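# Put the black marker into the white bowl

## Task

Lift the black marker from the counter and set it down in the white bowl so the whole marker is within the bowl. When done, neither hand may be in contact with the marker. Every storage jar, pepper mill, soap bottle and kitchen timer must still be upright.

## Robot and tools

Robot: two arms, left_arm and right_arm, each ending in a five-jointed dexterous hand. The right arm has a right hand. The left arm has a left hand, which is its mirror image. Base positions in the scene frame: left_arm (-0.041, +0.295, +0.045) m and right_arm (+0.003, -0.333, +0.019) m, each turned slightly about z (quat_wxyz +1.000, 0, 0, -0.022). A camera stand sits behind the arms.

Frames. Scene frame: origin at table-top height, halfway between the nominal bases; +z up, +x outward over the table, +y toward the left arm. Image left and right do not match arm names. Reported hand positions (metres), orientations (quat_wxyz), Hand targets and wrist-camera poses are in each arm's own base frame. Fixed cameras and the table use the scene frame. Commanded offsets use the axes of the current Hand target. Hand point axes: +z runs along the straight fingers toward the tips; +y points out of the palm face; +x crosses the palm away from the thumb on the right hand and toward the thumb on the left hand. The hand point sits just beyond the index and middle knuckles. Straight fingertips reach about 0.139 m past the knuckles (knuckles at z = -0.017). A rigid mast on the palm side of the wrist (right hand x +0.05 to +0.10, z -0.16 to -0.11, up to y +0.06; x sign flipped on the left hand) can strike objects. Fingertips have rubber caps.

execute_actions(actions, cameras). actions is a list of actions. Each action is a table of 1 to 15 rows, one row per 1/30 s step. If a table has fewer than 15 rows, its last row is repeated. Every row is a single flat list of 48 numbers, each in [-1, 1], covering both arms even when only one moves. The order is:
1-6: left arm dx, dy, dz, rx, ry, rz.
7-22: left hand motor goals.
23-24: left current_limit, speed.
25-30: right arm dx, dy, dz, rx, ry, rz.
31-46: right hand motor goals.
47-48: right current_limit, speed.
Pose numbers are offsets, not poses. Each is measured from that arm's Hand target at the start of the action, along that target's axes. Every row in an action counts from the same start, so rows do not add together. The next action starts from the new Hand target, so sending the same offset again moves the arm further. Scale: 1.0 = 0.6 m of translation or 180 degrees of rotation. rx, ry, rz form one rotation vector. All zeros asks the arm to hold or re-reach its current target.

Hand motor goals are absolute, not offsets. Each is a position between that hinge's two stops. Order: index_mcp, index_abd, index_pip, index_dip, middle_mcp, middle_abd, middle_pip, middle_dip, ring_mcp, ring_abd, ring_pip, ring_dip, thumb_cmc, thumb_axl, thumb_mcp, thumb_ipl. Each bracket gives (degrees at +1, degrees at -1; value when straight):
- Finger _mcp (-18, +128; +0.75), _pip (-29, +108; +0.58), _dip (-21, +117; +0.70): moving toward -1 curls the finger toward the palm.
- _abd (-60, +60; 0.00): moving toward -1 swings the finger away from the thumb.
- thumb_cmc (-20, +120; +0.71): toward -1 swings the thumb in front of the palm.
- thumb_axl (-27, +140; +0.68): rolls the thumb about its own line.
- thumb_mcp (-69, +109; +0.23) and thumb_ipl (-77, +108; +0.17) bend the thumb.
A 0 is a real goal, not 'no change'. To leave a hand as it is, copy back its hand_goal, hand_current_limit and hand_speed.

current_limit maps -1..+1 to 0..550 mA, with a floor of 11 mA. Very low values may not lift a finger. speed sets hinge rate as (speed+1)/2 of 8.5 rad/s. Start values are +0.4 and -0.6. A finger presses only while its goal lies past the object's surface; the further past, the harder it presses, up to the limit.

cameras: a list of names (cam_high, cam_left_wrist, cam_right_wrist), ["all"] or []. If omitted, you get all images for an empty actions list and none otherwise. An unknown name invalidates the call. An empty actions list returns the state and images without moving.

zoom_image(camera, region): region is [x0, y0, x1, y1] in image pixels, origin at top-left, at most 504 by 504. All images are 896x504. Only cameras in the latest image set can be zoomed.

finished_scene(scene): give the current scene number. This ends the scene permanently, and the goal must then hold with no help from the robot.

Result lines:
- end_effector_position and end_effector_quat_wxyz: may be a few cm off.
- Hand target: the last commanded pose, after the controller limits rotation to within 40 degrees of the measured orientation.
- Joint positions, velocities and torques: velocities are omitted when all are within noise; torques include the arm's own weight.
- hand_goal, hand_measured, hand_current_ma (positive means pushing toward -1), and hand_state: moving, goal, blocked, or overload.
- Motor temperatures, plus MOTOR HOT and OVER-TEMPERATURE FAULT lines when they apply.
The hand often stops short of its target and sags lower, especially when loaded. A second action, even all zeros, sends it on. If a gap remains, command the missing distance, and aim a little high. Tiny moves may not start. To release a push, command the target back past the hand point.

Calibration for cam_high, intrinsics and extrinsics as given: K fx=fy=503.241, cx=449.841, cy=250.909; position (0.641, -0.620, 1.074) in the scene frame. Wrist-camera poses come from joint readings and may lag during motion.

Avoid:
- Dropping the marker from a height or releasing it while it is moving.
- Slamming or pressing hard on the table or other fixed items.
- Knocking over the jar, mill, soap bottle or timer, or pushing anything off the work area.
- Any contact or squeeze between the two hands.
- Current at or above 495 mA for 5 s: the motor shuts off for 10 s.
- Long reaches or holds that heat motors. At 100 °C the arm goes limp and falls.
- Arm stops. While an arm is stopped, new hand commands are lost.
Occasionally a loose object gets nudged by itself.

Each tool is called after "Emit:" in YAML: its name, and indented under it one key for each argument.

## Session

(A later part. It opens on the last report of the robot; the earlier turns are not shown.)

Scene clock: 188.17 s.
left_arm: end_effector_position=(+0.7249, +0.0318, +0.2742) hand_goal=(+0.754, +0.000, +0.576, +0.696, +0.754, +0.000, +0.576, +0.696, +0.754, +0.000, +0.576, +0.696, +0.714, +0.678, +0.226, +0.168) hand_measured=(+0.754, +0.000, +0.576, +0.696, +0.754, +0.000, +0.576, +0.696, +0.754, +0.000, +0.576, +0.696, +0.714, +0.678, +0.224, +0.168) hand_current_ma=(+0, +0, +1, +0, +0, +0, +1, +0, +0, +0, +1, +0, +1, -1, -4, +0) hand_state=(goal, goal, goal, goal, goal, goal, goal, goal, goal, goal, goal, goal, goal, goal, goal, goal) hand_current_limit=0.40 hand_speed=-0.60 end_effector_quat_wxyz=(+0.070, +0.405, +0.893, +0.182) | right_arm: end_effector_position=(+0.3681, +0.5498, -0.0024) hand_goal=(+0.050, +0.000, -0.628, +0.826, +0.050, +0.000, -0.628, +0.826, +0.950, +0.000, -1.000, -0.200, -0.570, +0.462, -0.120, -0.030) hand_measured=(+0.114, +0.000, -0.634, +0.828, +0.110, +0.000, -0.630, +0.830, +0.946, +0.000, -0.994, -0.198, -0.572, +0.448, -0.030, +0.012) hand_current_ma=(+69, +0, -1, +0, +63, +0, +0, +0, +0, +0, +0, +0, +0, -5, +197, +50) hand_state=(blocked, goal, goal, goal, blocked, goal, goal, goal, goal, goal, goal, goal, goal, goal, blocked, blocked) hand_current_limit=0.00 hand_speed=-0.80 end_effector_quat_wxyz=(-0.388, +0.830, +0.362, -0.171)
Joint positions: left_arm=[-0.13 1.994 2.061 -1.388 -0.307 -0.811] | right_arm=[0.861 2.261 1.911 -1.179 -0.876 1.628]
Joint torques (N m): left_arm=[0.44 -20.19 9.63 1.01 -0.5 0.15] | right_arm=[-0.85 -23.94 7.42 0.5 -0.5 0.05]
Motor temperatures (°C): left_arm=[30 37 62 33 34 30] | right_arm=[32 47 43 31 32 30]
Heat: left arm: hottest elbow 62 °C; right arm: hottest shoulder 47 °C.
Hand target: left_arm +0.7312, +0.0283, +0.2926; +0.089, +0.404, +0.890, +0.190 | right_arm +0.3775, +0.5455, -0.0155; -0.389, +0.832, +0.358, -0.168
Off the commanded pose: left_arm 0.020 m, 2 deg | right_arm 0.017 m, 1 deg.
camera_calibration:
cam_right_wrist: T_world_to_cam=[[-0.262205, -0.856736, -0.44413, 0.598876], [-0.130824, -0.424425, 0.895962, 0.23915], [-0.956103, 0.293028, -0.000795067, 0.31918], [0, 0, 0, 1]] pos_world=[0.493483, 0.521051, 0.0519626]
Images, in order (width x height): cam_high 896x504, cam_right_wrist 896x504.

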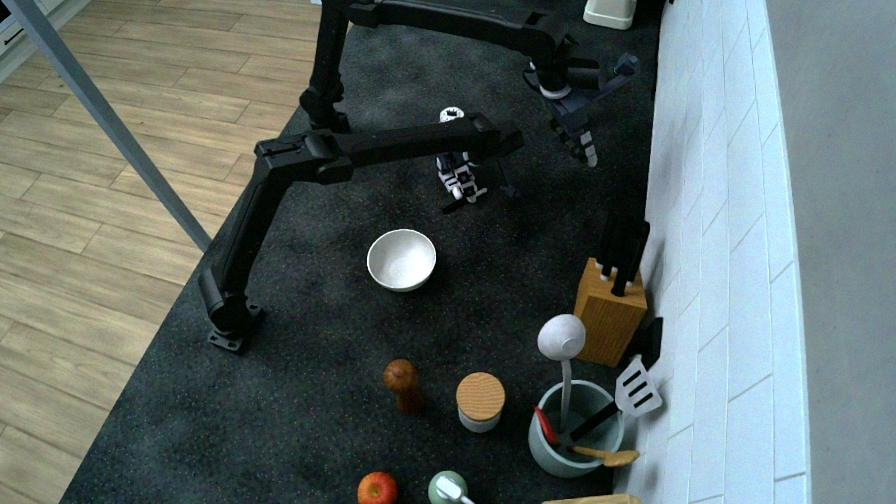

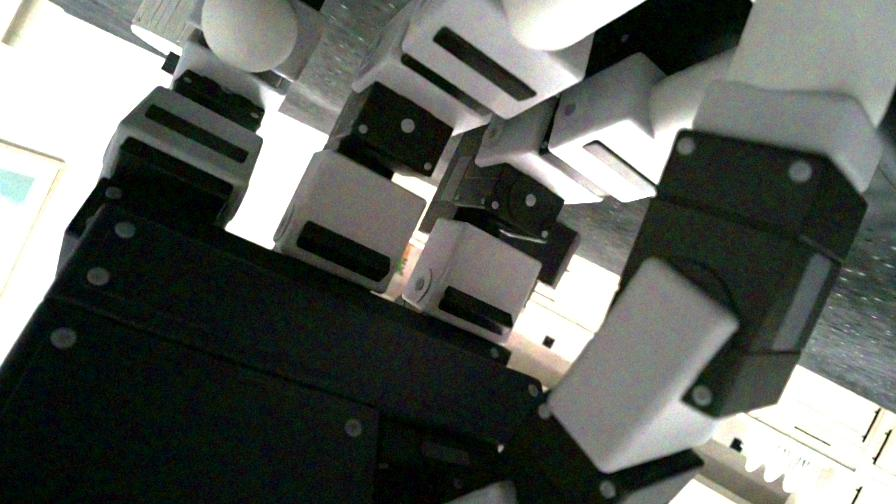

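Emit:
execute_actions:
  actions:
    - [[0,0,0,0,0,0,0.754,0,0.576,0.696,0.754,0,0.576,0.696,0.754,0,0.576,0.696,0.714,0.678,0.226,0.168,0.4,-0.6,0,0,0,0,0,0,-0.03,0,-0.62,0.82,-0.03,0,-0.62,0.82,0.95,0,-1,-0.2,-0.571,0.461,-0.15,-0.03,0.4,-0.8]]
    - [[0,0,0,0,0,0,0.754,0,0.576,0.696,0.754,0,0.576,0.696,0.754,0,0.576,0.696,0.714,0.678,0.226,0.168,0.4,-0.6,0,-0.06,-0.05,0,0,0,-0.03,0,-0.62,0.82,-0.03,0,-0.62,0.82,0.95,0,-1,-0.2,-0.571,0.461,-0.15,-0.03,0.4,-0.8]]
  cameras: ["cam_high","cam_right_wrist"]

Emit:
zoom_image:
  camera: "cam_high"
  region: [400, 120, 540, 220]

Scene clock: 197.57 s.
left_arm: end_effector_position=(+0.7249, +0.0318, +0.2742) hand_goal=(+0.754, +0.000, +0.576, +0.696, +0.754, +0.000, +0.576, +0.696, +0.754, +0.000, +0.576, +0.696, +0.714, +0.678, +0.226, +0.168) hand_measured=(+0.754, +0.000, +0.576, +0.696, +0.754, +0.000, +0.576, +0.696, +0.754, +0.000, +0.576, +0.696, +0.714, +0.678, +0.224, +0.168) hand_current_ma=(+0, +0, +1, +0, +0, +0, +1, +0, +0, +0, +1, +0, +1, -1, -4, +0) hand_state=(goal, goal, goal, goal, goal, goal, goal, goal, goal, goal, goal, goal, goal, goal, goal, goal) hand_current_limit=0.40 hand_speed=-0.60 end_effector_quat_wxyz=(+0.070, +0.405, +0.893, +0.182) | right_arm: end_effector_position=(+0.3638, +0.5337, -0.0010) hand_goal=(-0.030, +0.000, -0.620, +0.820, -0.030, +0.000, -0.620, +0.820, +0.950, +0.000, -1.000, -0.200, -0.570, +0.462, -0.150, -0.030) hand_measured=(-0.022, +0.002, -0.618, +0.822, -0.008, +0.000, -0.620, +0.822, +0.946, +0.000, -0.994, -0.198, -0.560, +0.462, -0.122, -0.016) hand_current_ma=(+1, +0, +0, +0, +9, +0, +0, +0, +0, +0, +0, +0, +1, +0, +20, +5) hand_state=(goal, goal, goal, goal, blocked, goal, goal, goal, goal, goal, goal, goal, goal, goal, blocked, goal) hand_current_limit=0.40 hand_speed=-0.80 end_effector_quat_wxyz=(-0.376, +0.836, +0.348, -0.194)
Joint positions: left_arm=[-0.13 1.994 2.061 -1.388 -0.307 -0.811] | right_arm=[0.85 2.261 1.911 -1.245 -0.874 1.62]
Joint torques (N m): left_arm=[0.09 -19.6 9.72 0.85 -0.52 0.14] | right_arm=[-0.67 -27.75 10.84 -0.66 -0.56 0.07]
Motor temperatures (°C): left_arm=[30 38 63 33 34 30] | right_arm=[32 48 43 31 32 30]
Heat: left arm: hottest elbow 63 °C; right arm: hottest shoulder 48 °C.
Hand target: left_arm +0.7312, +0.0283, +0.2926; +0.089, +0.404, +0.890, +0.190 | right_arm +0.3774, +0.5456, +0.0314; -0.389, +0.832, +0.358, -0.168
Off the commanded pose: left_arm 0.020 m, 2 deg | right_arm 0.037 m, 4 deg.
camera_calibration:
cam_right_wrist: T_world_to_cam=[[-0.283238, -0.874561, -0.393599, 0.601721], [-0.0985149, -0.381703, 0.91902, 0.195969], [-0.953977, 0.299076, 0.0219553, 0.315777], [0, 0, 0, 1]] pos_world=[0.49098, 0.506602, 0.0498043]
Images, in order (width x height): cam_high 896x504, cam_right_wrist 896x504.

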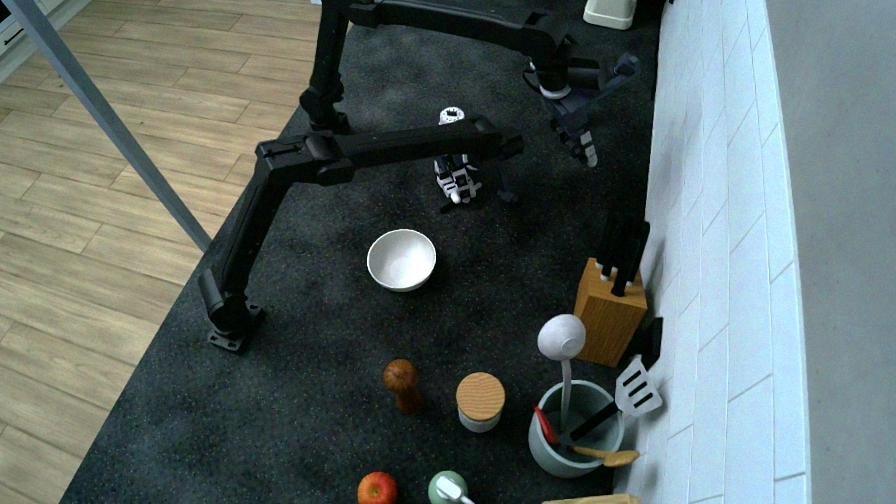

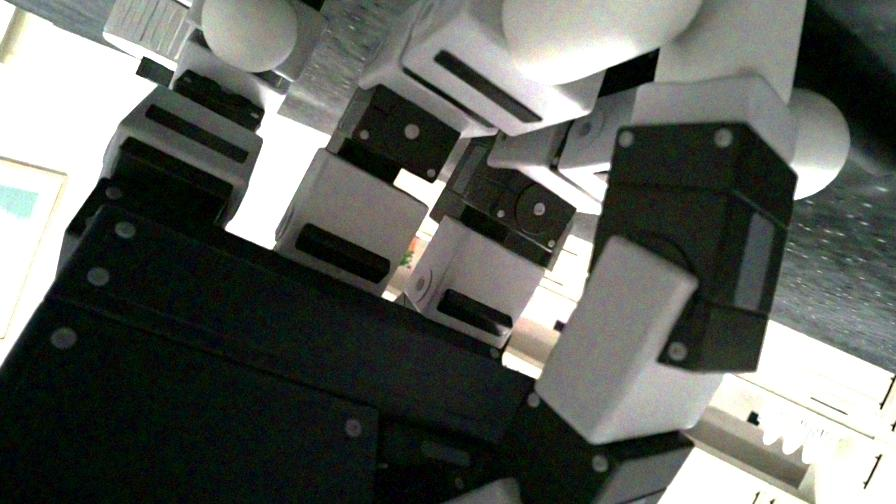

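Scaled by 3.600 from the camera's 896x504 image, which has a finer 1280x720 frame.

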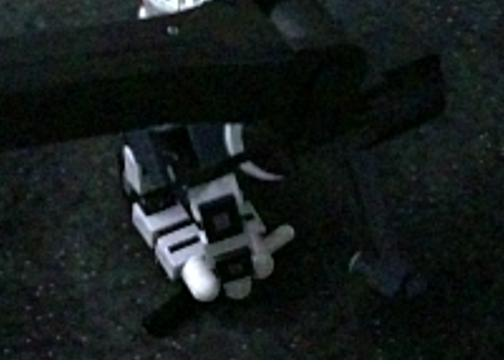

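Emit:
execute_actions:
  actions:
    - [[0,0,0,0,0,0,0.754,0,0.576,0.696,0.754,0,0.576,0.696,0.754,0,0.576,0.696,0.714,0.678,0.226,0.168,0.4,-0.6,0,-0.025,-0.02,0,0,0,-0.03,0,-0.62,0.82,-0.03,0,-0.62,0.82,0.95,0,-1,-0.2,-0.571,0.461,-0.15,-0.03,0.4,-0.8]]
  cameras: ["cam_high","cam_right_wrist"]

Emit:
zoom_image:
  camera: "cam_high"
  region: [400, 120, 540, 220]

Scene clock: 209.73 s.
left_arm: end_effector_position=(+0.7249, +0.0318, +0.2742) hand_goal=(+0.754, +0.000, +0.576, +0.696, +0.754, +0.000, +0.576, +0.696, +0.754, +0.000, +0.576, +0.696, +0.714, +0.678, +0.226, +0.168) hand_measured=(+0.754, +0.000, +0.576, +0.696, +0.754, +0.000, +0.576, +0.696, +0.754, +0.000, +0.576, +0.696, +0.714, +0.678, +0.224, +0.168) hand_current_ma=(+0, +0, +1, +0, +0, +0, +1, +0, +0, +0, +1, +0, +1, -1, -4, +0) hand_state=(goal, goal, goal, goal, goal, goal, goal, goal, goal, goal, goal, goal, goal, goal, goal, goal) hand_current_limit=0.40 hand_speed=-0.60 end_effector_quat_wxyz=(+0.070, +0.405, +0.893, +0.182) | right_arm: end_effector_position=(+0.3625, +0.5322, +0.0171) hand_goal=(-0.030, +0.000, -0.620, +0.820, -0.030, +0.000, -0.620, +0.820, +0.950, +0.000, -1.000, -0.200, -0.570, +0.462, -0.150, -0.030) hand_measured=(-0.022, +0.002, -0.618, +0.822, -0.008, +0.000, -0.620, +0.822, +0.946, +0.000, -0.994, -0.198, -0.560, +0.462, -0.122, -0.016) hand_current_ma=(+1, +0, +0, +0, +9, +0, +0, +0, +0, +0, +0, +0, +1, +0, +20, +5) hand_state=(goal, goal, goal, goal, blocked, goal, goal, goal, goal, goal, goal, goal, goal, goal, blocked, goal) hand_current_limit=0.40 hand_speed=-0.80 end_effector_quat_wxyz=(-0.375, +0.837, +0.347, -0.196)
Joint positions: left_arm=[-0.13 1.994 2.061 -1.388 -0.307 -0.811] | right_arm=[0.85 2.242 1.925 -1.283 -0.874 1.62]
Joint torques (N m): left_arm=[0.09 -19.78 9.65 1.01 -0.53 0.12] | right_arm=[-0.73 -27.28 11.55 -0.68 -0.56 0.08]
Motor temperatures (°C): left_arm=[30 38 63 33 34 30] | right_arm=[32 49 43 31 32 30]
Heat: left arm: hottest elbow 63 °C; right arm: hottest shoulder 49 °C.
Hand target: left_arm +0.7312, +0.0283, +0.2926; +0.089, +0.404, +0.890, +0.190 | right_arm +0.3772, +0.5459, +0.0506; -0.389, +0.832, +0.358, -0.168
Off the commanded pose: left_arm 0.020 m, 2 deg | right_arm 0.039 m, 4 deg.
camera_calibration:
cam_right_wrist: T_world_to_cam=[[-0.284401, -0.875933, -0.389689, 0.608389], [-0.0957012, -0.378506, 0.920638, 0.175856], [-0.953917, 0.299124, 0.0238195, 0.31451], [0, 0, 0, 1]] pos_world=[0.489872, 0.505393, 0.0676918]
Images, in order (width x height): cam_high 896x504, cam_right_wrist 896x504.

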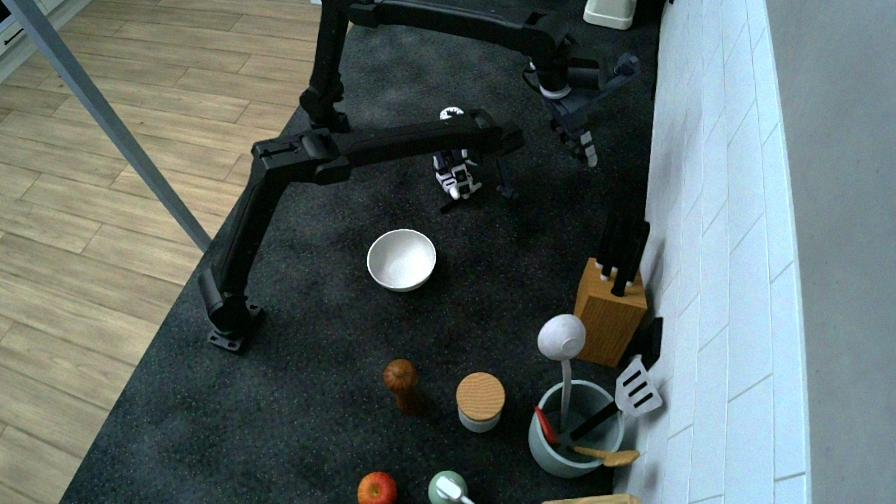

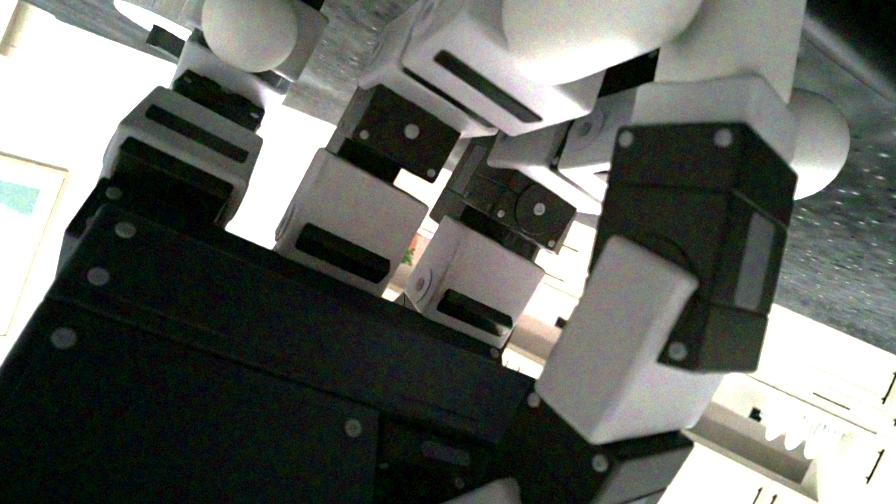

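Scaled by 3.600 from the camera's 896x504 image, which has a finer 1280x720 frame.

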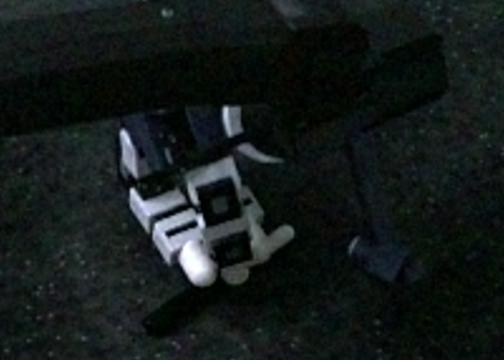

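Emit:
execute_actions:
  actions:
    - [[0,0,0,0,0,0,0.754,0,0.576,0.696,0.754,0,0.576,0.696,0.754,0,0.576,0.696,0.714,0.678,0.226,0.168,0.4,-0.6,0,-0.015,-0.012,0,0,0,0.753,0,-1,0.696,0.753,0,-1,0.696,0.95,0,-1,-0.2,-0.571,0.461,-0.056,0.005,0.4,-0.5]]
    - [[0,0,0,0,0,0,0.754,0,0.576,0.696,0.754,0,0.576,0.696,0.754,0,0.576,0.696,0.714,0.678,0.226,0.168,0.4,-0.6,0,-0.03,-0.025,0,0,0,0.753,0,-1,0.696,0.753,0,-1,0.696,0.95,0,-1,-0.2,-0.571,0.461,-0.056,0.005,0.4,-0.5]]
  cameras: ["cam_high"]

Emit:
zoom_image:
  camera: "cam_high"
  region: [400, 120, 540, 220]

Scene clock: 218.90 s.
left_arm: end_effector_position=(+0.7249, +0.0318, +0.2742) hand_goal=(+0.754, +0.000, +0.576, +0.696, +0.754, +0.000, +0.576, +0.696, +0.754, +0.000, +0.576, +0.696, +0.714, +0.678, +0.226, +0.168) hand_measured=(+0.754, +0.000, +0.576, +0.696, +0.754, +0.000, +0.576, +0.696, +0.754, +0.000, +0.576, +0.696, +0.714, +0.678, +0.224, +0.168) hand_current_ma=(+0, +0, +1, +0, +0, +0, +1, +0, +0, +0, +1, +0, +1, -1, -4, +0) hand_state=(goal, goal, goal, goal, goal, goal, goal, goal, goal, goal, goal, goal, goal, goal, goal, goal) hand_current_limit=0.40 hand_speed=-0.60 end_effector_quat_wxyz=(+0.070, +0.405, +0.893, +0.182) | right_arm: end_effector_position=(+0.3618, +0.5355, +0.0536) hand_goal=(+0.754, +0.000, -1.000, +0.696, +0.754, +0.000, -1.000, +0.696, +0.950, +0.000, -1.000, -0.200, -0.570, +0.462, -0.056, +0.006) hand_measured=(+0.742, +0.002, -0.992, +0.700, +0.744, +0.000, -0.992, +0.700, +0.946, +0.000, -0.994, -0.198, -0.568, +0.462, -0.060, +0.004) hand_current_ma=(-3, +0, +1, +0, -2, +0, +1, +0, +0, +0, +0, +0, +0, +0, +0, +0) hand_state=(goal, goal, goal, goal, goal, goal, goal, goal, goal, goal, goal, goal, goal, goal, goal, goal) hand_current_limit=0.40 hand_speed=-0.50 end_effector_quat_wxyz=(-0.375, +0.836, +0.350, -0.195)
Joint positions: left_arm=[-0.13 1.994 2.061 -1.388 -0.307 -0.811] | right_arm=[0.855 2.215 1.978 -1.36 -0.873 1.62]
Joint torques (N m): left_arm=[0.26 -19.96 9.69 1.11 -0.48 0.13] | right_arm=[-0.73 -27.16 11.81 -0.69 -0.67 0.08]
Motor temperatures (°C): left_arm=[30 38 63 33 34 30] | right_arm=[32 49 45 31 32 30]
Heat: left arm: hottest elbow 63 °C; right arm: hottest shoulder 49 °C.
Hand target: left_arm +0.7312, +0.0283, +0.2926; +0.089, +0.404, +0.890, +0.190 | right_arm +0.3770, +0.5461, +0.0855; -0.389, +0.832, +0.358, -0.168
Off the commanded pose: left_arm 0.020 m, 2 deg | right_arm 0.037 m, 4 deg.
Images, in order (width x height): cam_high 896x504.

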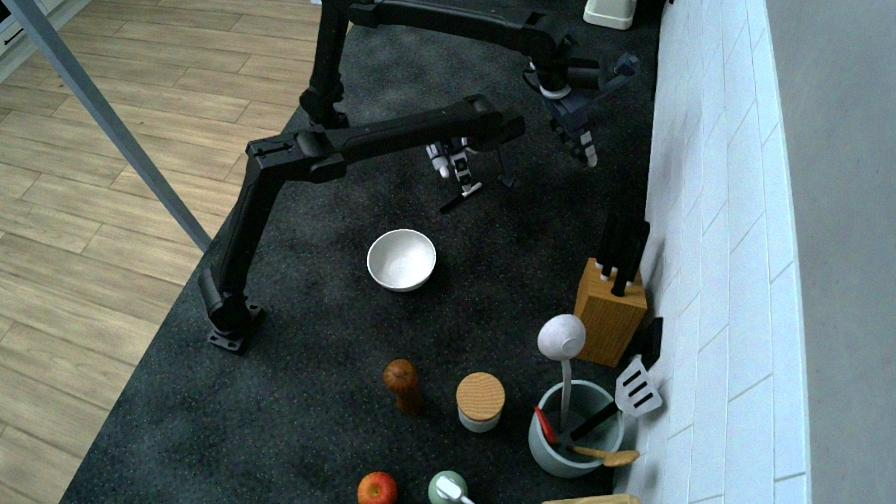

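Scaled by 3.600 from the camera's 896x504 image, which has a finer 1280x720 frame.

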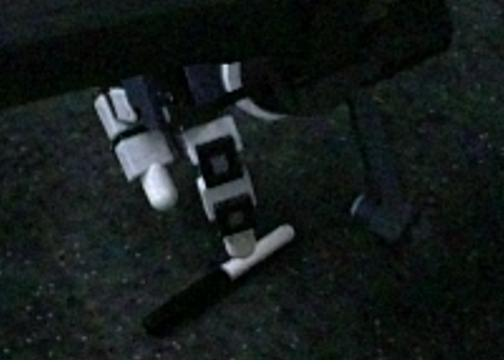

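Emit:
execute_actions:
  actions:
    - [[0,0,0,0,0,0,0.754,0,0.576,0.696,0.754,0,0.576,0.696,0.754,0,0.576,0.696,0.714,0.678,0.226,0.168,0.4,-0.6,-0.0018,0.0405,0.0437,0,-0.0362,-0.0304,0.753,0,-1,0.696,0.753,0,-1,0.696,0.95,0,-1,-0.2,-0.571,0.461,-0.056,0.005,0.4,-0.5]]
  cameras: ["cam_high"]

Emit:
zoom_image:
  camera: "cam_high"
  region: [400, 120, 540, 220]

Scene clock: 260.00 s.
left_arm: end_effector_position=(+0.7249, +0.0318, +0.2742) hand_goal=(+0.754, +0.000, +0.576, +0.696, +0.754, +0.000, +0.576, +0.696, +0.754, +0.000, +0.576, +0.696, +0.714, +0.678, +0.226, +0.168) hand_measured=(+0.754, +0.000, +0.576, +0.696, +0.754, +0.000, +0.576, +0.696, +0.754, +0.000, +0.576, +0.696, +0.714, +0.678, +0.224, +0.168) hand_current_ma=(+0, +0, +1, +0, +0, +0, +1, +0, +0, +0, +1, +0, +1, -1, -4, +0) hand_state=(goal, goal, goal, goal, goal, goal, goal, goal, goal, goal, goal, goal, goal, goal, goal, goal) hand_current_limit=0.40 hand_speed=-0.60 end_effector_quat_wxyz=(+0.070, +0.405, +0.893, +0.182) | right_arm: end_effector_position=(+0.3661, +0.5356, +0.0478) hand_goal=(+0.754, +0.000, -1.000, +0.696, +0.754, +0.000, -1.000, +0.696, +0.950, +0.000, -1.000, -0.200, -0.570, +0.462, -0.056, +0.006) hand_measured=(+0.742, +0.002, -0.992, +0.700, +0.744, +0.000, -0.992, +0.700, +0.946, +0.000, -0.994, -0.198, -0.568, +0.462, -0.060, +0.004) hand_current_ma=(-3, +0, +1, +0, -2, +0, +1, +0, +0, +0, +0, +0, +0, +0, +0, +0) hand_state=(goal, goal, goal, goal, goal, goal, goal, goal, goal, goal, goal, goal, goal, goal, goal, goal) hand_current_limit=0.40 hand_speed=-0.50 end_effector_quat_wxyz=(-0.372, +0.807, +0.410, -0.204)
Joint positions: left_arm=[-0.13 1.994 2.061 -1.388 -0.307 -0.811] | right_arm=[0.855 2.263 2.047 -1.493 -0.868 1.421]
Joint torques (N m): left_arm=[-0.26 -20.07 9.62 0.83 -0.5 0.13] | right_arm=[0.67 -23.36 11.74 -0.85 -0.63 -0.03]
Motor temperatures (°C): left_arm=[30 38 63 33 34 30] | right_arm=[32 48 45 31 32 30]
Heat: left arm: hottest elbow 63 °C; right arm: hottest shoulder 48 °C.
Hand target: left_arm +0.7312, +0.0283, +0.2926; +0.089, +0.404, +0.890, +0.190 | right_arm +0.3729, +0.5484, +0.0501; -0.375, +0.803, +0.419, -0.196
Off the commanded pose: left_arm 0.020 m, 2 deg | right_arm 0.015 m, 1 deg.
Images, in order (width x height): cam_high 896x504.

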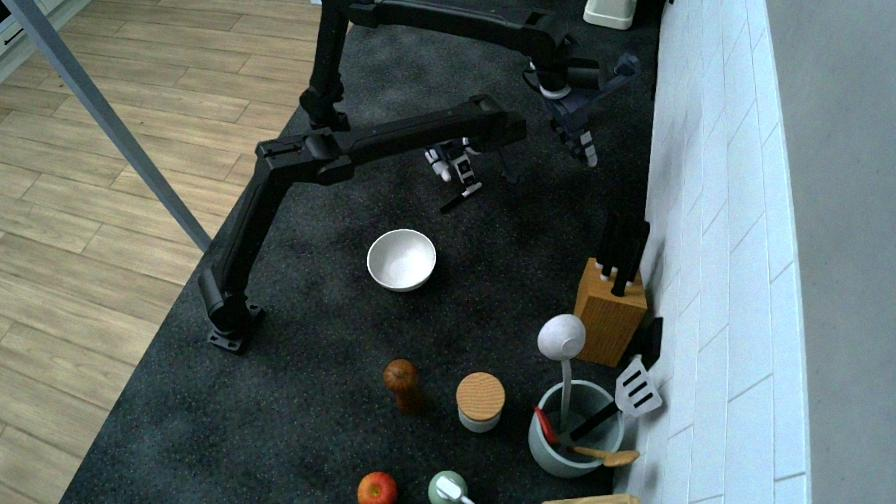

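Scaled by 3.600 from the camera's 896x504 image, which has a finer 1280x720 frame.

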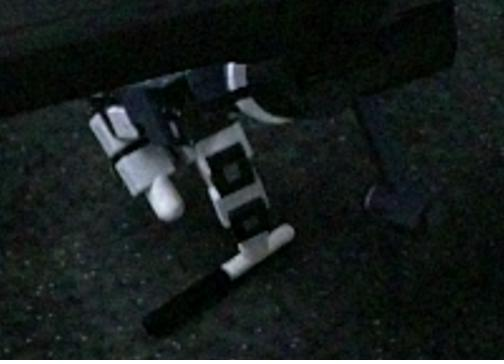

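Emit:
execute_actions:
  actions:
    - [[0,0,0,0,0,0,0.754,0,0.576,0.696,0.754,0,0.576,0.696,0.754,0,0.576,0.696,0.714,0.678,0.226,0.168,0.4,-0.6,0.0041,0.0428,0.0397,0,0,0,0.753,0,-1,0.696,0.753,0,-1,0.696,0.95,0,-1,-0.2,-0.571,0.461,-0.056,0.005,0.4,-0.5]]
  cameras: []

Scene clock: 269.77 s.
left_arm: end_effector_position=(+0.7249, +0.0318, +0.2742) hand_goal=(+0.754, +0.000, +0.576, +0.696, +0.754, +0.000, +0.576, +0.696, +0.754, +0.000, +0.576, +0.696, +0.714, +0.678, +0.226, +0.168) hand_measured=(+0.754, +0.000, +0.576, +0.696, +0.754, +0.000, +0.576, +0.696, +0.754, +0.000, +0.576, +0.696, +0.714, +0.678, +0.224, +0.168) hand_current_ma=(+0, +0, +1, +0, +0, +0, +1, +0, +0, +0, +1, +0, +1, -1, -4, +0) hand_state=(goal, goal, goal, goal, goal, goal, goal, goal, goal, goal, goal, goal, goal, goal, goal, goal) hand_current_limit=0.40 hand_speed=-0.60 end_effector_quat_wxyz=(+0.070, +0.405, +0.893, +0.182) | right_arm: end_effector_position=(+0.3705, +0.5405, +0.0229) hand_goal=(+0.754, +0.000, -1.000, +0.696, +0.754, +0.000, -1.000, +0.696, +0.950, +0.000, -1.000, -0.200, -0.570, +0.462, -0.056, +0.006) hand_measured=(+0.742, +0.002, -0.992, +0.700, +0.744, +0.000, -0.992, +0.700, +0.946, +0.000, -0.994, -0.198, -0.568, +0.462, -0.060, +0.004) hand_current_ma=(-3, +0, +1, +0, -2, +0, +1, +0, +0, +0, +0, +0, +0, +0, +0, +0) hand_state=(goal, goal, goal, goal, goal, goal, goal, goal, goal, goal, goal, goal, goal, goal, goal, goal) hand_current_limit=0.40 hand_speed=-0.50 end_effector_quat_wxyz=(-0.373, +0.807, +0.411, -0.202)
Joint positions: left_arm=[-0.13 1.994 2.061 -1.388 -0.307 -0.811] | right_arm=[0.855 2.3 2.047 -1.453 -0.868 1.419]
Joint torques (N m): left_arm=[-0.67 -19.84 9.63 0.8 -0.53 0.1] | right_arm=[0.62 -23.88 9.42 0.08 -0.63 -0.01]
Motor temperatures (°C): left_arm=[30 38 63 33 34 30] | right_arm=[32 47 45 31 32 30]
Heat: left arm: hottest elbow 63 °C; right arm: hottest shoulder 47 °C.
Hand target: left_arm +0.7312, +0.0283, +0.2926; +0.089, +0.404, +0.890, +0.190 | right_arm +0.3728, +0.5515, +0.0151; -0.375, +0.803, +0.419, -0.196
Off the commanded pose: left_arm 0.020 m, 2 deg | right_arm 0.014 m, 1 deg.
No camera images: "cameras" was empty.

Emit:
execute_actions:
  actions:
    - [[0,0,0,0,0,0,0.754,0,0.576,0.696,0.754,0,0.576,0.696,0.754,0,0.576,0.696,0.714,0.678,0.226,0.168,0.4,-0.6,-0.0025,0.024,0.0283,0,0,0,0.753,0,-1,0.696,0.753,0,-1,0.696,0.95,0,-1,-0.2,-0.571,0.461,-0.056,0.005,0.4,-0.5]]
  cameras: ["cam_high","cam_right_wrist"]

Emit:
zoom_image:
  camera: "cam_high"
  region: [400, 120, 540, 220]

Scene clock: 276.23 s.
left_arm: end_effector_position=(+0.7249, +0.0318, +0.2742) hand_goal=(+0.754, +0.000, +0.576, +0.696, +0.754, +0.000, +0.576, +0.696, +0.754, +0.000, +0.576, +0.696, +0.714, +0.678, +0.226, +0.168) hand_measured=(+0.754, +0.000, +0.576, +0.696, +0.754, +0.000, +0.576, +0.696, +0.754, +0.000, +0.576, +0.696, +0.714, +0.678, +0.224, +0.168) hand_current_ma=(+0, +0, +1, +0, +0, +0, +1, +0, +0, +0, +1, +0, +1, -1, -4, +0) hand_state=(goal, goal, goal, goal, goal, goal, goal, goal, goal, goal, goal, goal, goal, goal, goal, goal) hand_current_limit=0.40 hand_speed=-0.60 end_effector_quat_wxyz=(+0.070, +0.405, +0.893, +0.182) | right_arm: end_effector_position=(+0.3756, +0.5465, +0.0124) hand_goal=(+0.754, +0.000, -1.000, +0.696, +0.754, +0.000, -1.000, +0.696, +0.950, +0.000, -1.000, -0.200, -0.570, +0.462, -0.056, +0.006) hand_measured=(+0.742, +0.002, -0.992, +0.700, +0.744, +0.000, -0.992, +0.700, +0.946, +0.000, -0.994, -0.198, -0.568, +0.462, -0.060, +0.004) hand_current_ma=(-3, +0, +1, +0, -2, +0, +1, +0, +0, +0, +0, +0, +0, +0, +0, +0) hand_state=(goal, goal, goal, goal, goal, goal, goal, goal, goal, goal, goal, goal, goal, goal, goal, goal) hand_current_limit=0.40 hand_speed=-0.50 end_effector_quat_wxyz=(-0.378, +0.804, +0.418, -0.188)
Joint positions: left_arm=[-0.13 1.994 2.061 -1.388 -0.307 -0.811] | right_arm=[0.855 2.306 2.033 -1.4 -0.868 1.419]
Joint torques (N m): left_arm=[0.26 -20.19 9.81 0.83 -0.51 0.17] | right_arm=[1.03 -23.65 7.47 0.2 -0.65 0.08]
Motor temperatures (°C): left_arm=[30 38 63 33 34 30] | right_arm=[32 48 45 31 32 30]
Heat: left arm: hottest elbow 63 °C; right arm: hottest shoulder 48 °C.
Hand target: left_arm +0.7312, +0.0283, +0.2926; +0.089, +0.404, +0.890, +0.190 | right_arm +0.3688, +0.5524, -0.0068; -0.375, +0.803, +0.419, -0.196
Off the commanded pose: left_arm 0.020 m, 2 deg | right_arm 0.021 m, 1 deg.
camera_calibration:
cam_right_wrist: T_world_to_cam=[[-0.14451, -0.878008, -0.456311, 0.572067], [-0.0873843, -0.448026, 0.88974, 0.222174], [-0.985637, 0.16845, -0.0119799, 0.406673], [0, 0, 0, 1]] pos_world=[0.502916, 0.533315, 0.0682353]
Images, in order (width x height): cam_high 896x504, cam_right_wrist 896x504.

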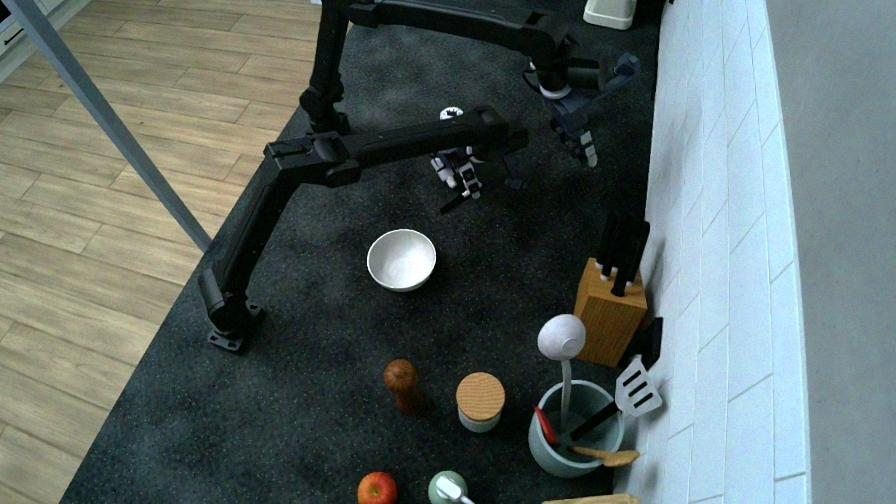

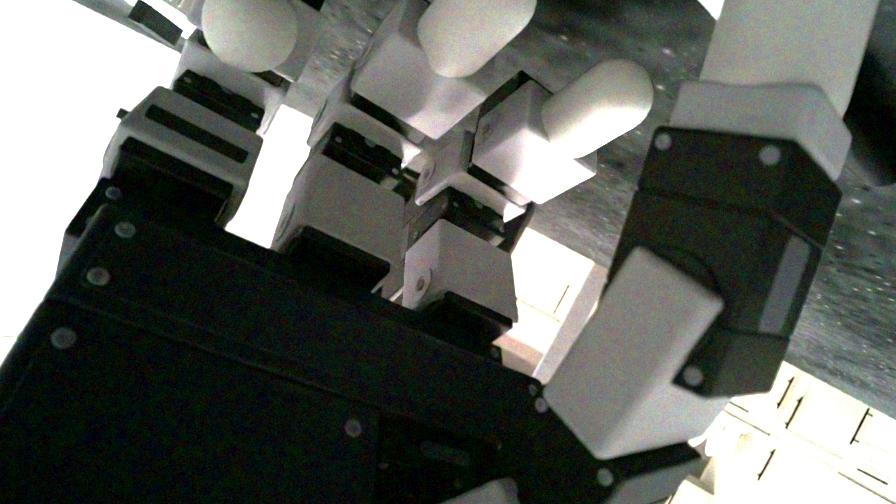

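Scaled by 3.600 from the camera's 896x504 image, which has a finer 1280x720 frame.

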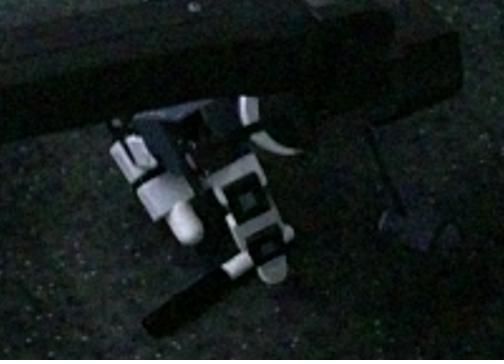

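Emit:
execute_actions:
  actions:
    - [[0,0,0,0,0,0,0.754,0,0.576,0.696,0.754,0,0.576,0.696,0.754,0,0.576,0.696,0.714,0.678,0.226,0.168,0.4,-0.6,-0.0137,0.0135,0.0255,0,0,0,0.753,0,-1,0.696,0.753,0,-1,0.696,0.95,0,-1,-0.2,-0.571,0.461,-0.056,0.005,0.4,-0.5]]
  cameras: ["cam_high"]

Emit:
zoom_image:
  camera: "cam_high"
  region: [400, 120, 540, 220]

Scene clock: 293.40 s.
left_arm: end_effector_position=(+0.7249, +0.0318, +0.2742) hand_goal=(+0.754, +0.000, +0.576, +0.696, +0.754, +0.000, +0.576, +0.696, +0.754, +0.000, +0.576, +0.696, +0.714, +0.678, +0.226, +0.168) hand_measured=(+0.754, +0.000, +0.576, +0.696, +0.754, +0.000, +0.576, +0.696, +0.754, +0.000, +0.576, +0.696, +0.714, +0.678, +0.224, +0.168) hand_current_ma=(+0, +0, +1, +0, +0, +0, +1, +0, +0, +0, +1, +0, +1, -1, -4, +0) hand_state=(goal, goal, goal, goal, goal, goal, goal, goal, goal, goal, goal, goal, goal, goal, goal, goal) hand_current_limit=0.40 hand_speed=-0.60 end_effector_quat_wxyz=(+0.070, +0.405, +0.893, +0.182) | right_arm: end_effector_position=(+0.3708, +0.5434, -0.0070) hand_goal=(+0.754, +0.000, -1.000, +0.696, +0.754, +0.000, -1.000, +0.696, +0.950, +0.000, -1.000, -0.200, -0.570, +0.462, -0.056, +0.006) hand_measured=(+0.732, +0.002, -1.000, +0.682, +0.744, +0.000, -1.000, +0.696, +0.944, +0.000, -0.994, -0.198, -0.568, +0.462, -0.058, +0.004) hand_current_ma=(-8, +0, +0, -3, -2, +0, +0, +0, -1, +0, +0, +0, +0, +0, +0, +0) hand_state=(blocked, goal, goal, goal, goal, goal, goal, goal, goal, goal, goal, goal, goal, goal, goal, goal) hand_current_limit=0.40 hand_speed=-0.50 end_effector_quat_wxyz=(-0.379, +0.806, +0.414, -0.188)
Joint positions: left_arm=[-0.13 1.994 2.061 -1.388 -0.307 -0.811] | right_arm=[0.856 2.306 1.98 -1.338 -0.871 1.435]
Joint torques (N m): left_arm=[0.09 -19.96 9.54 1.01 -0.52 0.14] | right_arm=[1.26 -24.29 6.49 0.25 -0.59 0.11]
Motor temperatures (°C): left_arm=[30 38 63 33 34 30] | right_arm=[32 46 44 31 32 30]
Heat: left arm: hottest elbow 63 °C; right arm: hottest shoulder 46 °C.
Hand target: left_arm +0.7312, +0.0283, +0.2926; +0.089, +0.404, +0.890, +0.190 | right_arm +0.3588, +0.5494, -0.0229; -0.375, +0.803, +0.419, -0.196
Off the commanded pose: left_arm 0.020 m, 2 deg | right_arm 0.021 m, 1 deg.
Images, in order (width x height): cam_high 896x504.

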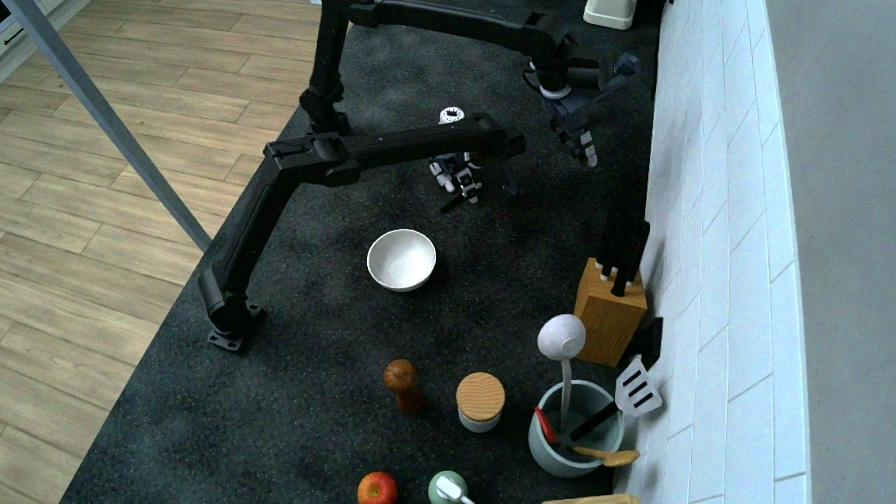

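Scaled by 3.600 from the camera's 896x504 image, which has a finer 1280x720 frame.

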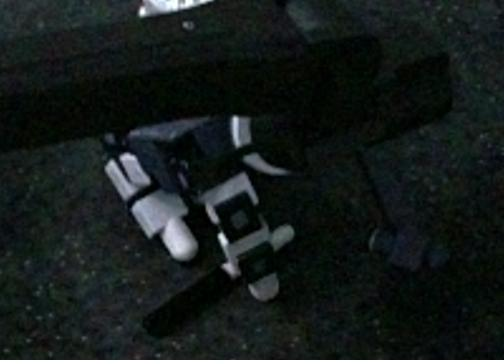

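Emit:
execute_actions:
  actions:
    - [[0,0,0,0,0,0,0.754,0,0.576,0.696,0.754,0,0.576,0.696,0.754,0,0.576,0.696,0.714,0.678,0.226,0.168,0.4,-0.6,-0.003,-0.0054,0.0064,0,0,0,0.301,0,-0.869,0.87,0.301,0,-0.869,0.87,0.95,0,-1,-0.2,-0.571,0.461,-0.056,0.005,0.4,-0.7]]
    - [[0,0,0,0,0,0,0.754,0,0.576,0.696,0.754,0,0.576,0.696,0.754,0,0.576,0.696,0.714,0.678,0.226,0.168,0.4,-0.6,0,0,0,0,0,0,0.301,0,-0.869,0.87,0.301,0,-0.869,0.87,0.95,0,-1,-0.2,-0.571,0.461,-0.056,0.005,0.4,-0.7]]
  cameras: ["cam_high","cam_right_wrist"]

Emit:
zoom_image:
  camera: "cam_high"
  region: [400, 120, 540, 220]

Scene clock: 308.10 s.
left_arm: end_effector_position=(+0.7249, +0.0318, +0.2742) hand_goal=(+0.754, +0.000, +0.576, +0.696, +0.754, +0.000, +0.576, +0.696, +0.754, +0.000, +0.576, +0.696, +0.714, +0.678, +0.226, +0.168) hand_measured=(+0.754, +0.000, +0.576, +0.696, +0.754, +0.000, +0.576, +0.696, +0.754, +0.000, +0.576, +0.696, +0.714, +0.678, +0.224, +0.168) hand_current_ma=(+0, +0, +1, +0, +0, +0, +1, +0, +0, +0, +1, +0, +1, -1, -4, +0) hand_state=(goal, goal, goal, goal, goal, goal, goal, goal, goal, goal, goal, goal, goal, goal, goal, goal) hand_current_limit=0.40 hand_speed=-0.60 end_effector_quat_wxyz=(+0.070, +0.405, +0.893, +0.182) | right_arm: end_effector_position=(+0.3493, +0.5558, -0.0070) hand_goal=(+0.302, +0.000, -0.868, +0.870, +0.302, +0.000, -0.868, +0.870, +0.950, +0.000, -1.000, -0.200, -0.570, +0.462, -0.056, +0.006) hand_measured=(+0.304, +0.002, -0.868, +0.868, +0.304, +0.000, -0.868, +0.868, +0.944, +0.000, -0.994, -0.198, -0.574, +0.460, -0.056, +0.004) hand_current_ma=(+0, +0, +0, +0, +0, +0, +0, +0, -1, +0, +0, +0, +0, +0, +0, +0) hand_state=(goal, goal, goal, goal, goal, goal, goal, goal, goal, goal, goal, goal, goal, goal, goal, goal) hand_current_limit=0.40 hand_speed=-0.70 end_effector_quat_wxyz=(-0.377, +0.800, +0.425, -0.193)
Joint positions: left_arm=[-0.13 1.994 2.061 -1.388 -0.307 -0.811] | right_arm=[0.893 2.297 1.963 -1.32 -0.873 1.447]
Joint torques (N m): left_arm=[-0.03 -19.96 9.76 0.8 -0.52 0.11] | right_arm=[-0.38 -24.06 6.76 0.18 -0.51 0.11]
Motor temperatures (°C): left_arm=[30 38 64 33 34 30] | right_arm=[32 45 43 31 32 30]
Heat: left arm: hottest elbow 64 °C; right arm: hottest shoulder 45 °C.
Hand target: left_arm +0.7312, +0.0283, +0.2926; +0.089, +0.404, +0.890, +0.190 | right_arm +0.3536, +0.5508, -0.0228; -0.375, +0.803, +0.419, -0.196
Off the commanded pose: left_arm 0.020 m, 2 deg | right_arm 0.017 m, 1 deg.
camera_calibration:
cam_right_wrist: T_world_to_cam=[[-0.128669, -0.880832, -0.455608, 0.563691], [-0.07473, -0.449509, 0.890145, 0.23764], [-0.988868, 0.148581, -0.00798691, 0.391078], [0, 0, 0, 1]] pos_world=[0.477013, 0.545232, 0.0484117]
Images, in order (width x height): cam_high 896x504, cam_right_wrist 896x504.

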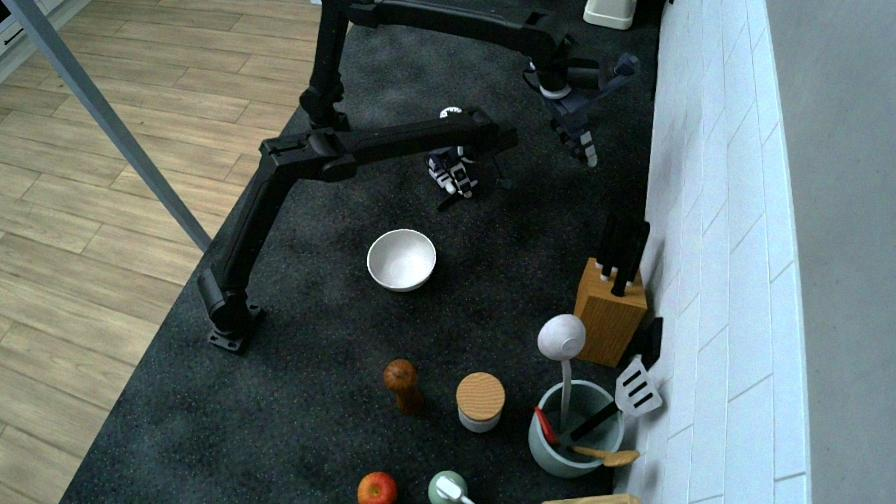

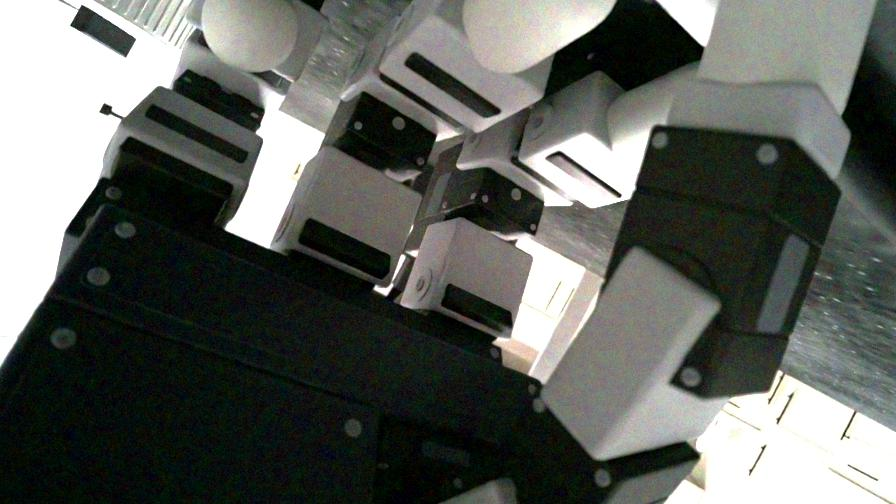

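Scaled by 3.600 from the camera's 896x504 image, which has a finer 1280x720 frame.

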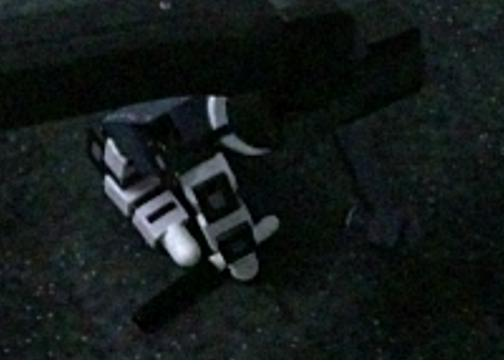

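Emit:
execute_actions:
  actions:
    - [[0,0,0,0,0,0,0.754,0,0.576,0.696,0.754,0,0.576,0.696,0.754,0,0.576,0.696,0.714,0.678,0.226,0.168,0.4,-0.6,0,0,0,0,0,0,0.17,0,-0.75,0.84,0.17,0,-0.75,0.84,0.95,0,-1,-0.2,-0.571,0.461,-0.08,-0.01,0.0,-0.7]]
    - [[0,0,0,0,0,0,0.754,0,0.576,0.696,0.754,0,0.576,0.696,0.754,0,0.576,0.696,0.714,0.678,0.226,0.168,0.4,-0.6,0,0,0,0,0,0,0.049,0,-0.629,0.826,0.049,0,-0.629,0.826,0.95,0,-1,-0.2,-0.571,0.461,-0.12,-0.03,0.0,-0.8]]
  cameras: ["cam_high","cam_right_wrist"]

Emit:
zoom_image:
  camera: "cam_high"
  region: [400, 120, 540, 220]

Scene clock: 319.27 s.
left_arm: end_effector_position=(+0.7249, +0.0318, +0.2742) hand_goal=(+0.754, +0.000, +0.576, +0.696, +0.754, +0.000, +0.576, +0.696, +0.754, +0.000, +0.576, +0.696, +0.714, +0.678, +0.226, +0.168) hand_measured=(+0.754, +0.000, +0.576, +0.696, +0.754, +0.000, +0.576, +0.696, +0.754, +0.000, +0.576, +0.696, +0.714, +0.678, +0.224, +0.168) hand_current_ma=(+0, +0, +1, +0, +0, +0, +1, +0, +0, +0, +1, +0, +1, -1, -4, +0) hand_state=(goal, goal, goal, goal, goal, goal, goal, goal, goal, goal, goal, goal, goal, goal, goal, goal) hand_current_limit=0.40 hand_speed=-0.60 end_effector_quat_wxyz=(+0.070, +0.405, +0.893, +0.182) | right_arm: end_effector_position=(+0.3466, +0.5569, -0.0057) hand_goal=(+0.050, +0.000, -0.628, +0.826, +0.050, +0.000, -0.628, +0.826, +0.950, +0.000, -1.000, -0.200, -0.570, +0.462, -0.120, -0.030) hand_measured=(+0.128, +0.006, -0.656, +0.834, +0.120, +0.000, -0.636, +0.828, +0.944, +0.000, -0.994, -0.198, -0.574, +0.446, -0.020, +0.018) hand_current_ma=(+102, +1, -12, +1, +85, +0, -1, +0, -1, +0, +0, +0, +0, -6, +248, +65) hand_state=(blocked, goal, blocked, goal, blocked, goal, goal, goal, goal, goal, goal, goal, goal, goal, blocked, blocked) hand_current_limit=0.00 hand_speed=-0.80 end_effector_quat_wxyz=(-0.383, +0.799, +0.419, -0.198)
Joint positions: left_arm=[-0.13 1.994 2.061 -1.388 -0.307 -0.811] | right_arm=[0.893 2.297 1.963 -1.32 -0.888 1.458]
Joint torques (N m): left_arm=[0.03 -19.43 9.7 0.92 -0.54 0.12] | right_arm=[-0.21 -24 6.72 0.17 -0.28 0]
Motor temperatures (°C): left_arm=[30 38 64 33 34 30] | right_arm=[32 45 43 31 32 30]
Heat: left arm: hottest elbow 64 °C; right arm: hottest shoulder 45 °C.
Hand target: left_arm +0.7312, +0.0283, +0.2926; +0.089, +0.404, +0.890, +0.190 | right_arm +0.3536, +0.5508, -0.0228; -0.375, +0.803, +0.419, -0.196
Off the commanded pose: left_arm 0.020 m, 2 deg | right_arm 0.020 m, 1 deg.
camera_calibration:
cam_right_wrist: T_world_to_cam=[[-0.14327, -0.87851, -0.455734, 0.568646], [-0.0635746, -0.451364, 0.890073, 0.233863], [-0.98764, 0.156494, 0.00881609, 0.383573], [0, 0, 0, 1]] pos_world=[0.47517, 0.545092, 0.0476149]
Images, in order (width x height): cam_high 896x504, cam_right_wrist 896x504.

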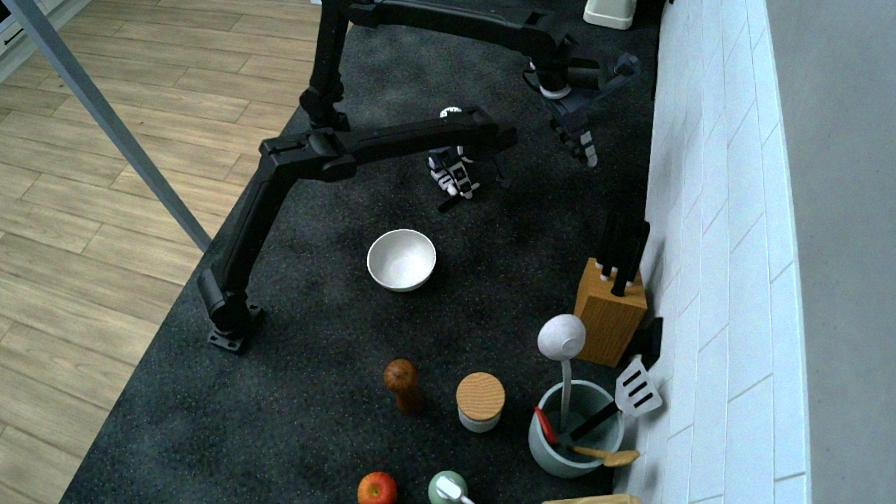

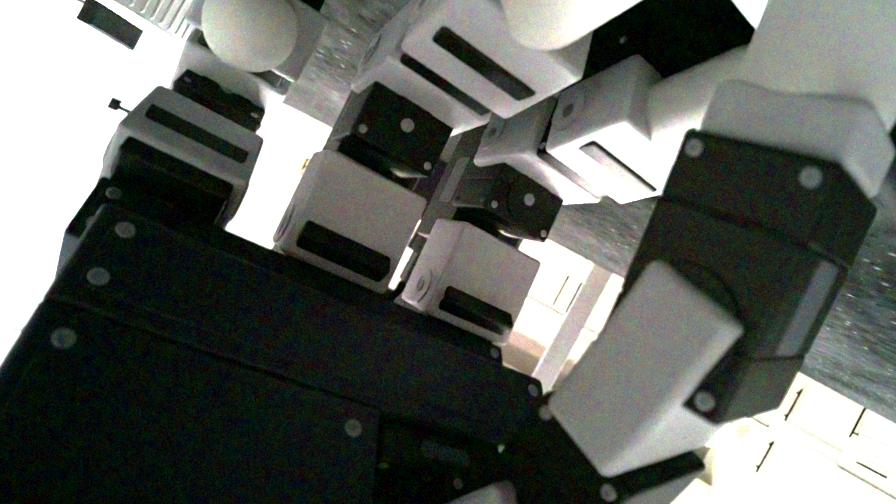

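Scaled by 3.600 from the camera's 896x504 image, which has a finer 1280x720 frame.

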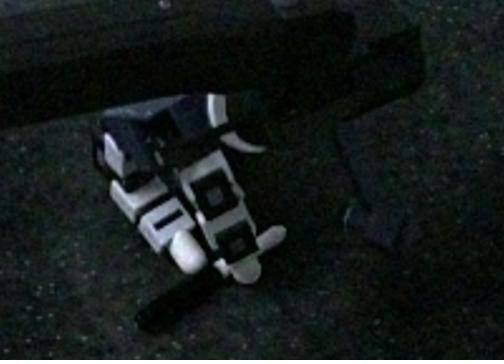

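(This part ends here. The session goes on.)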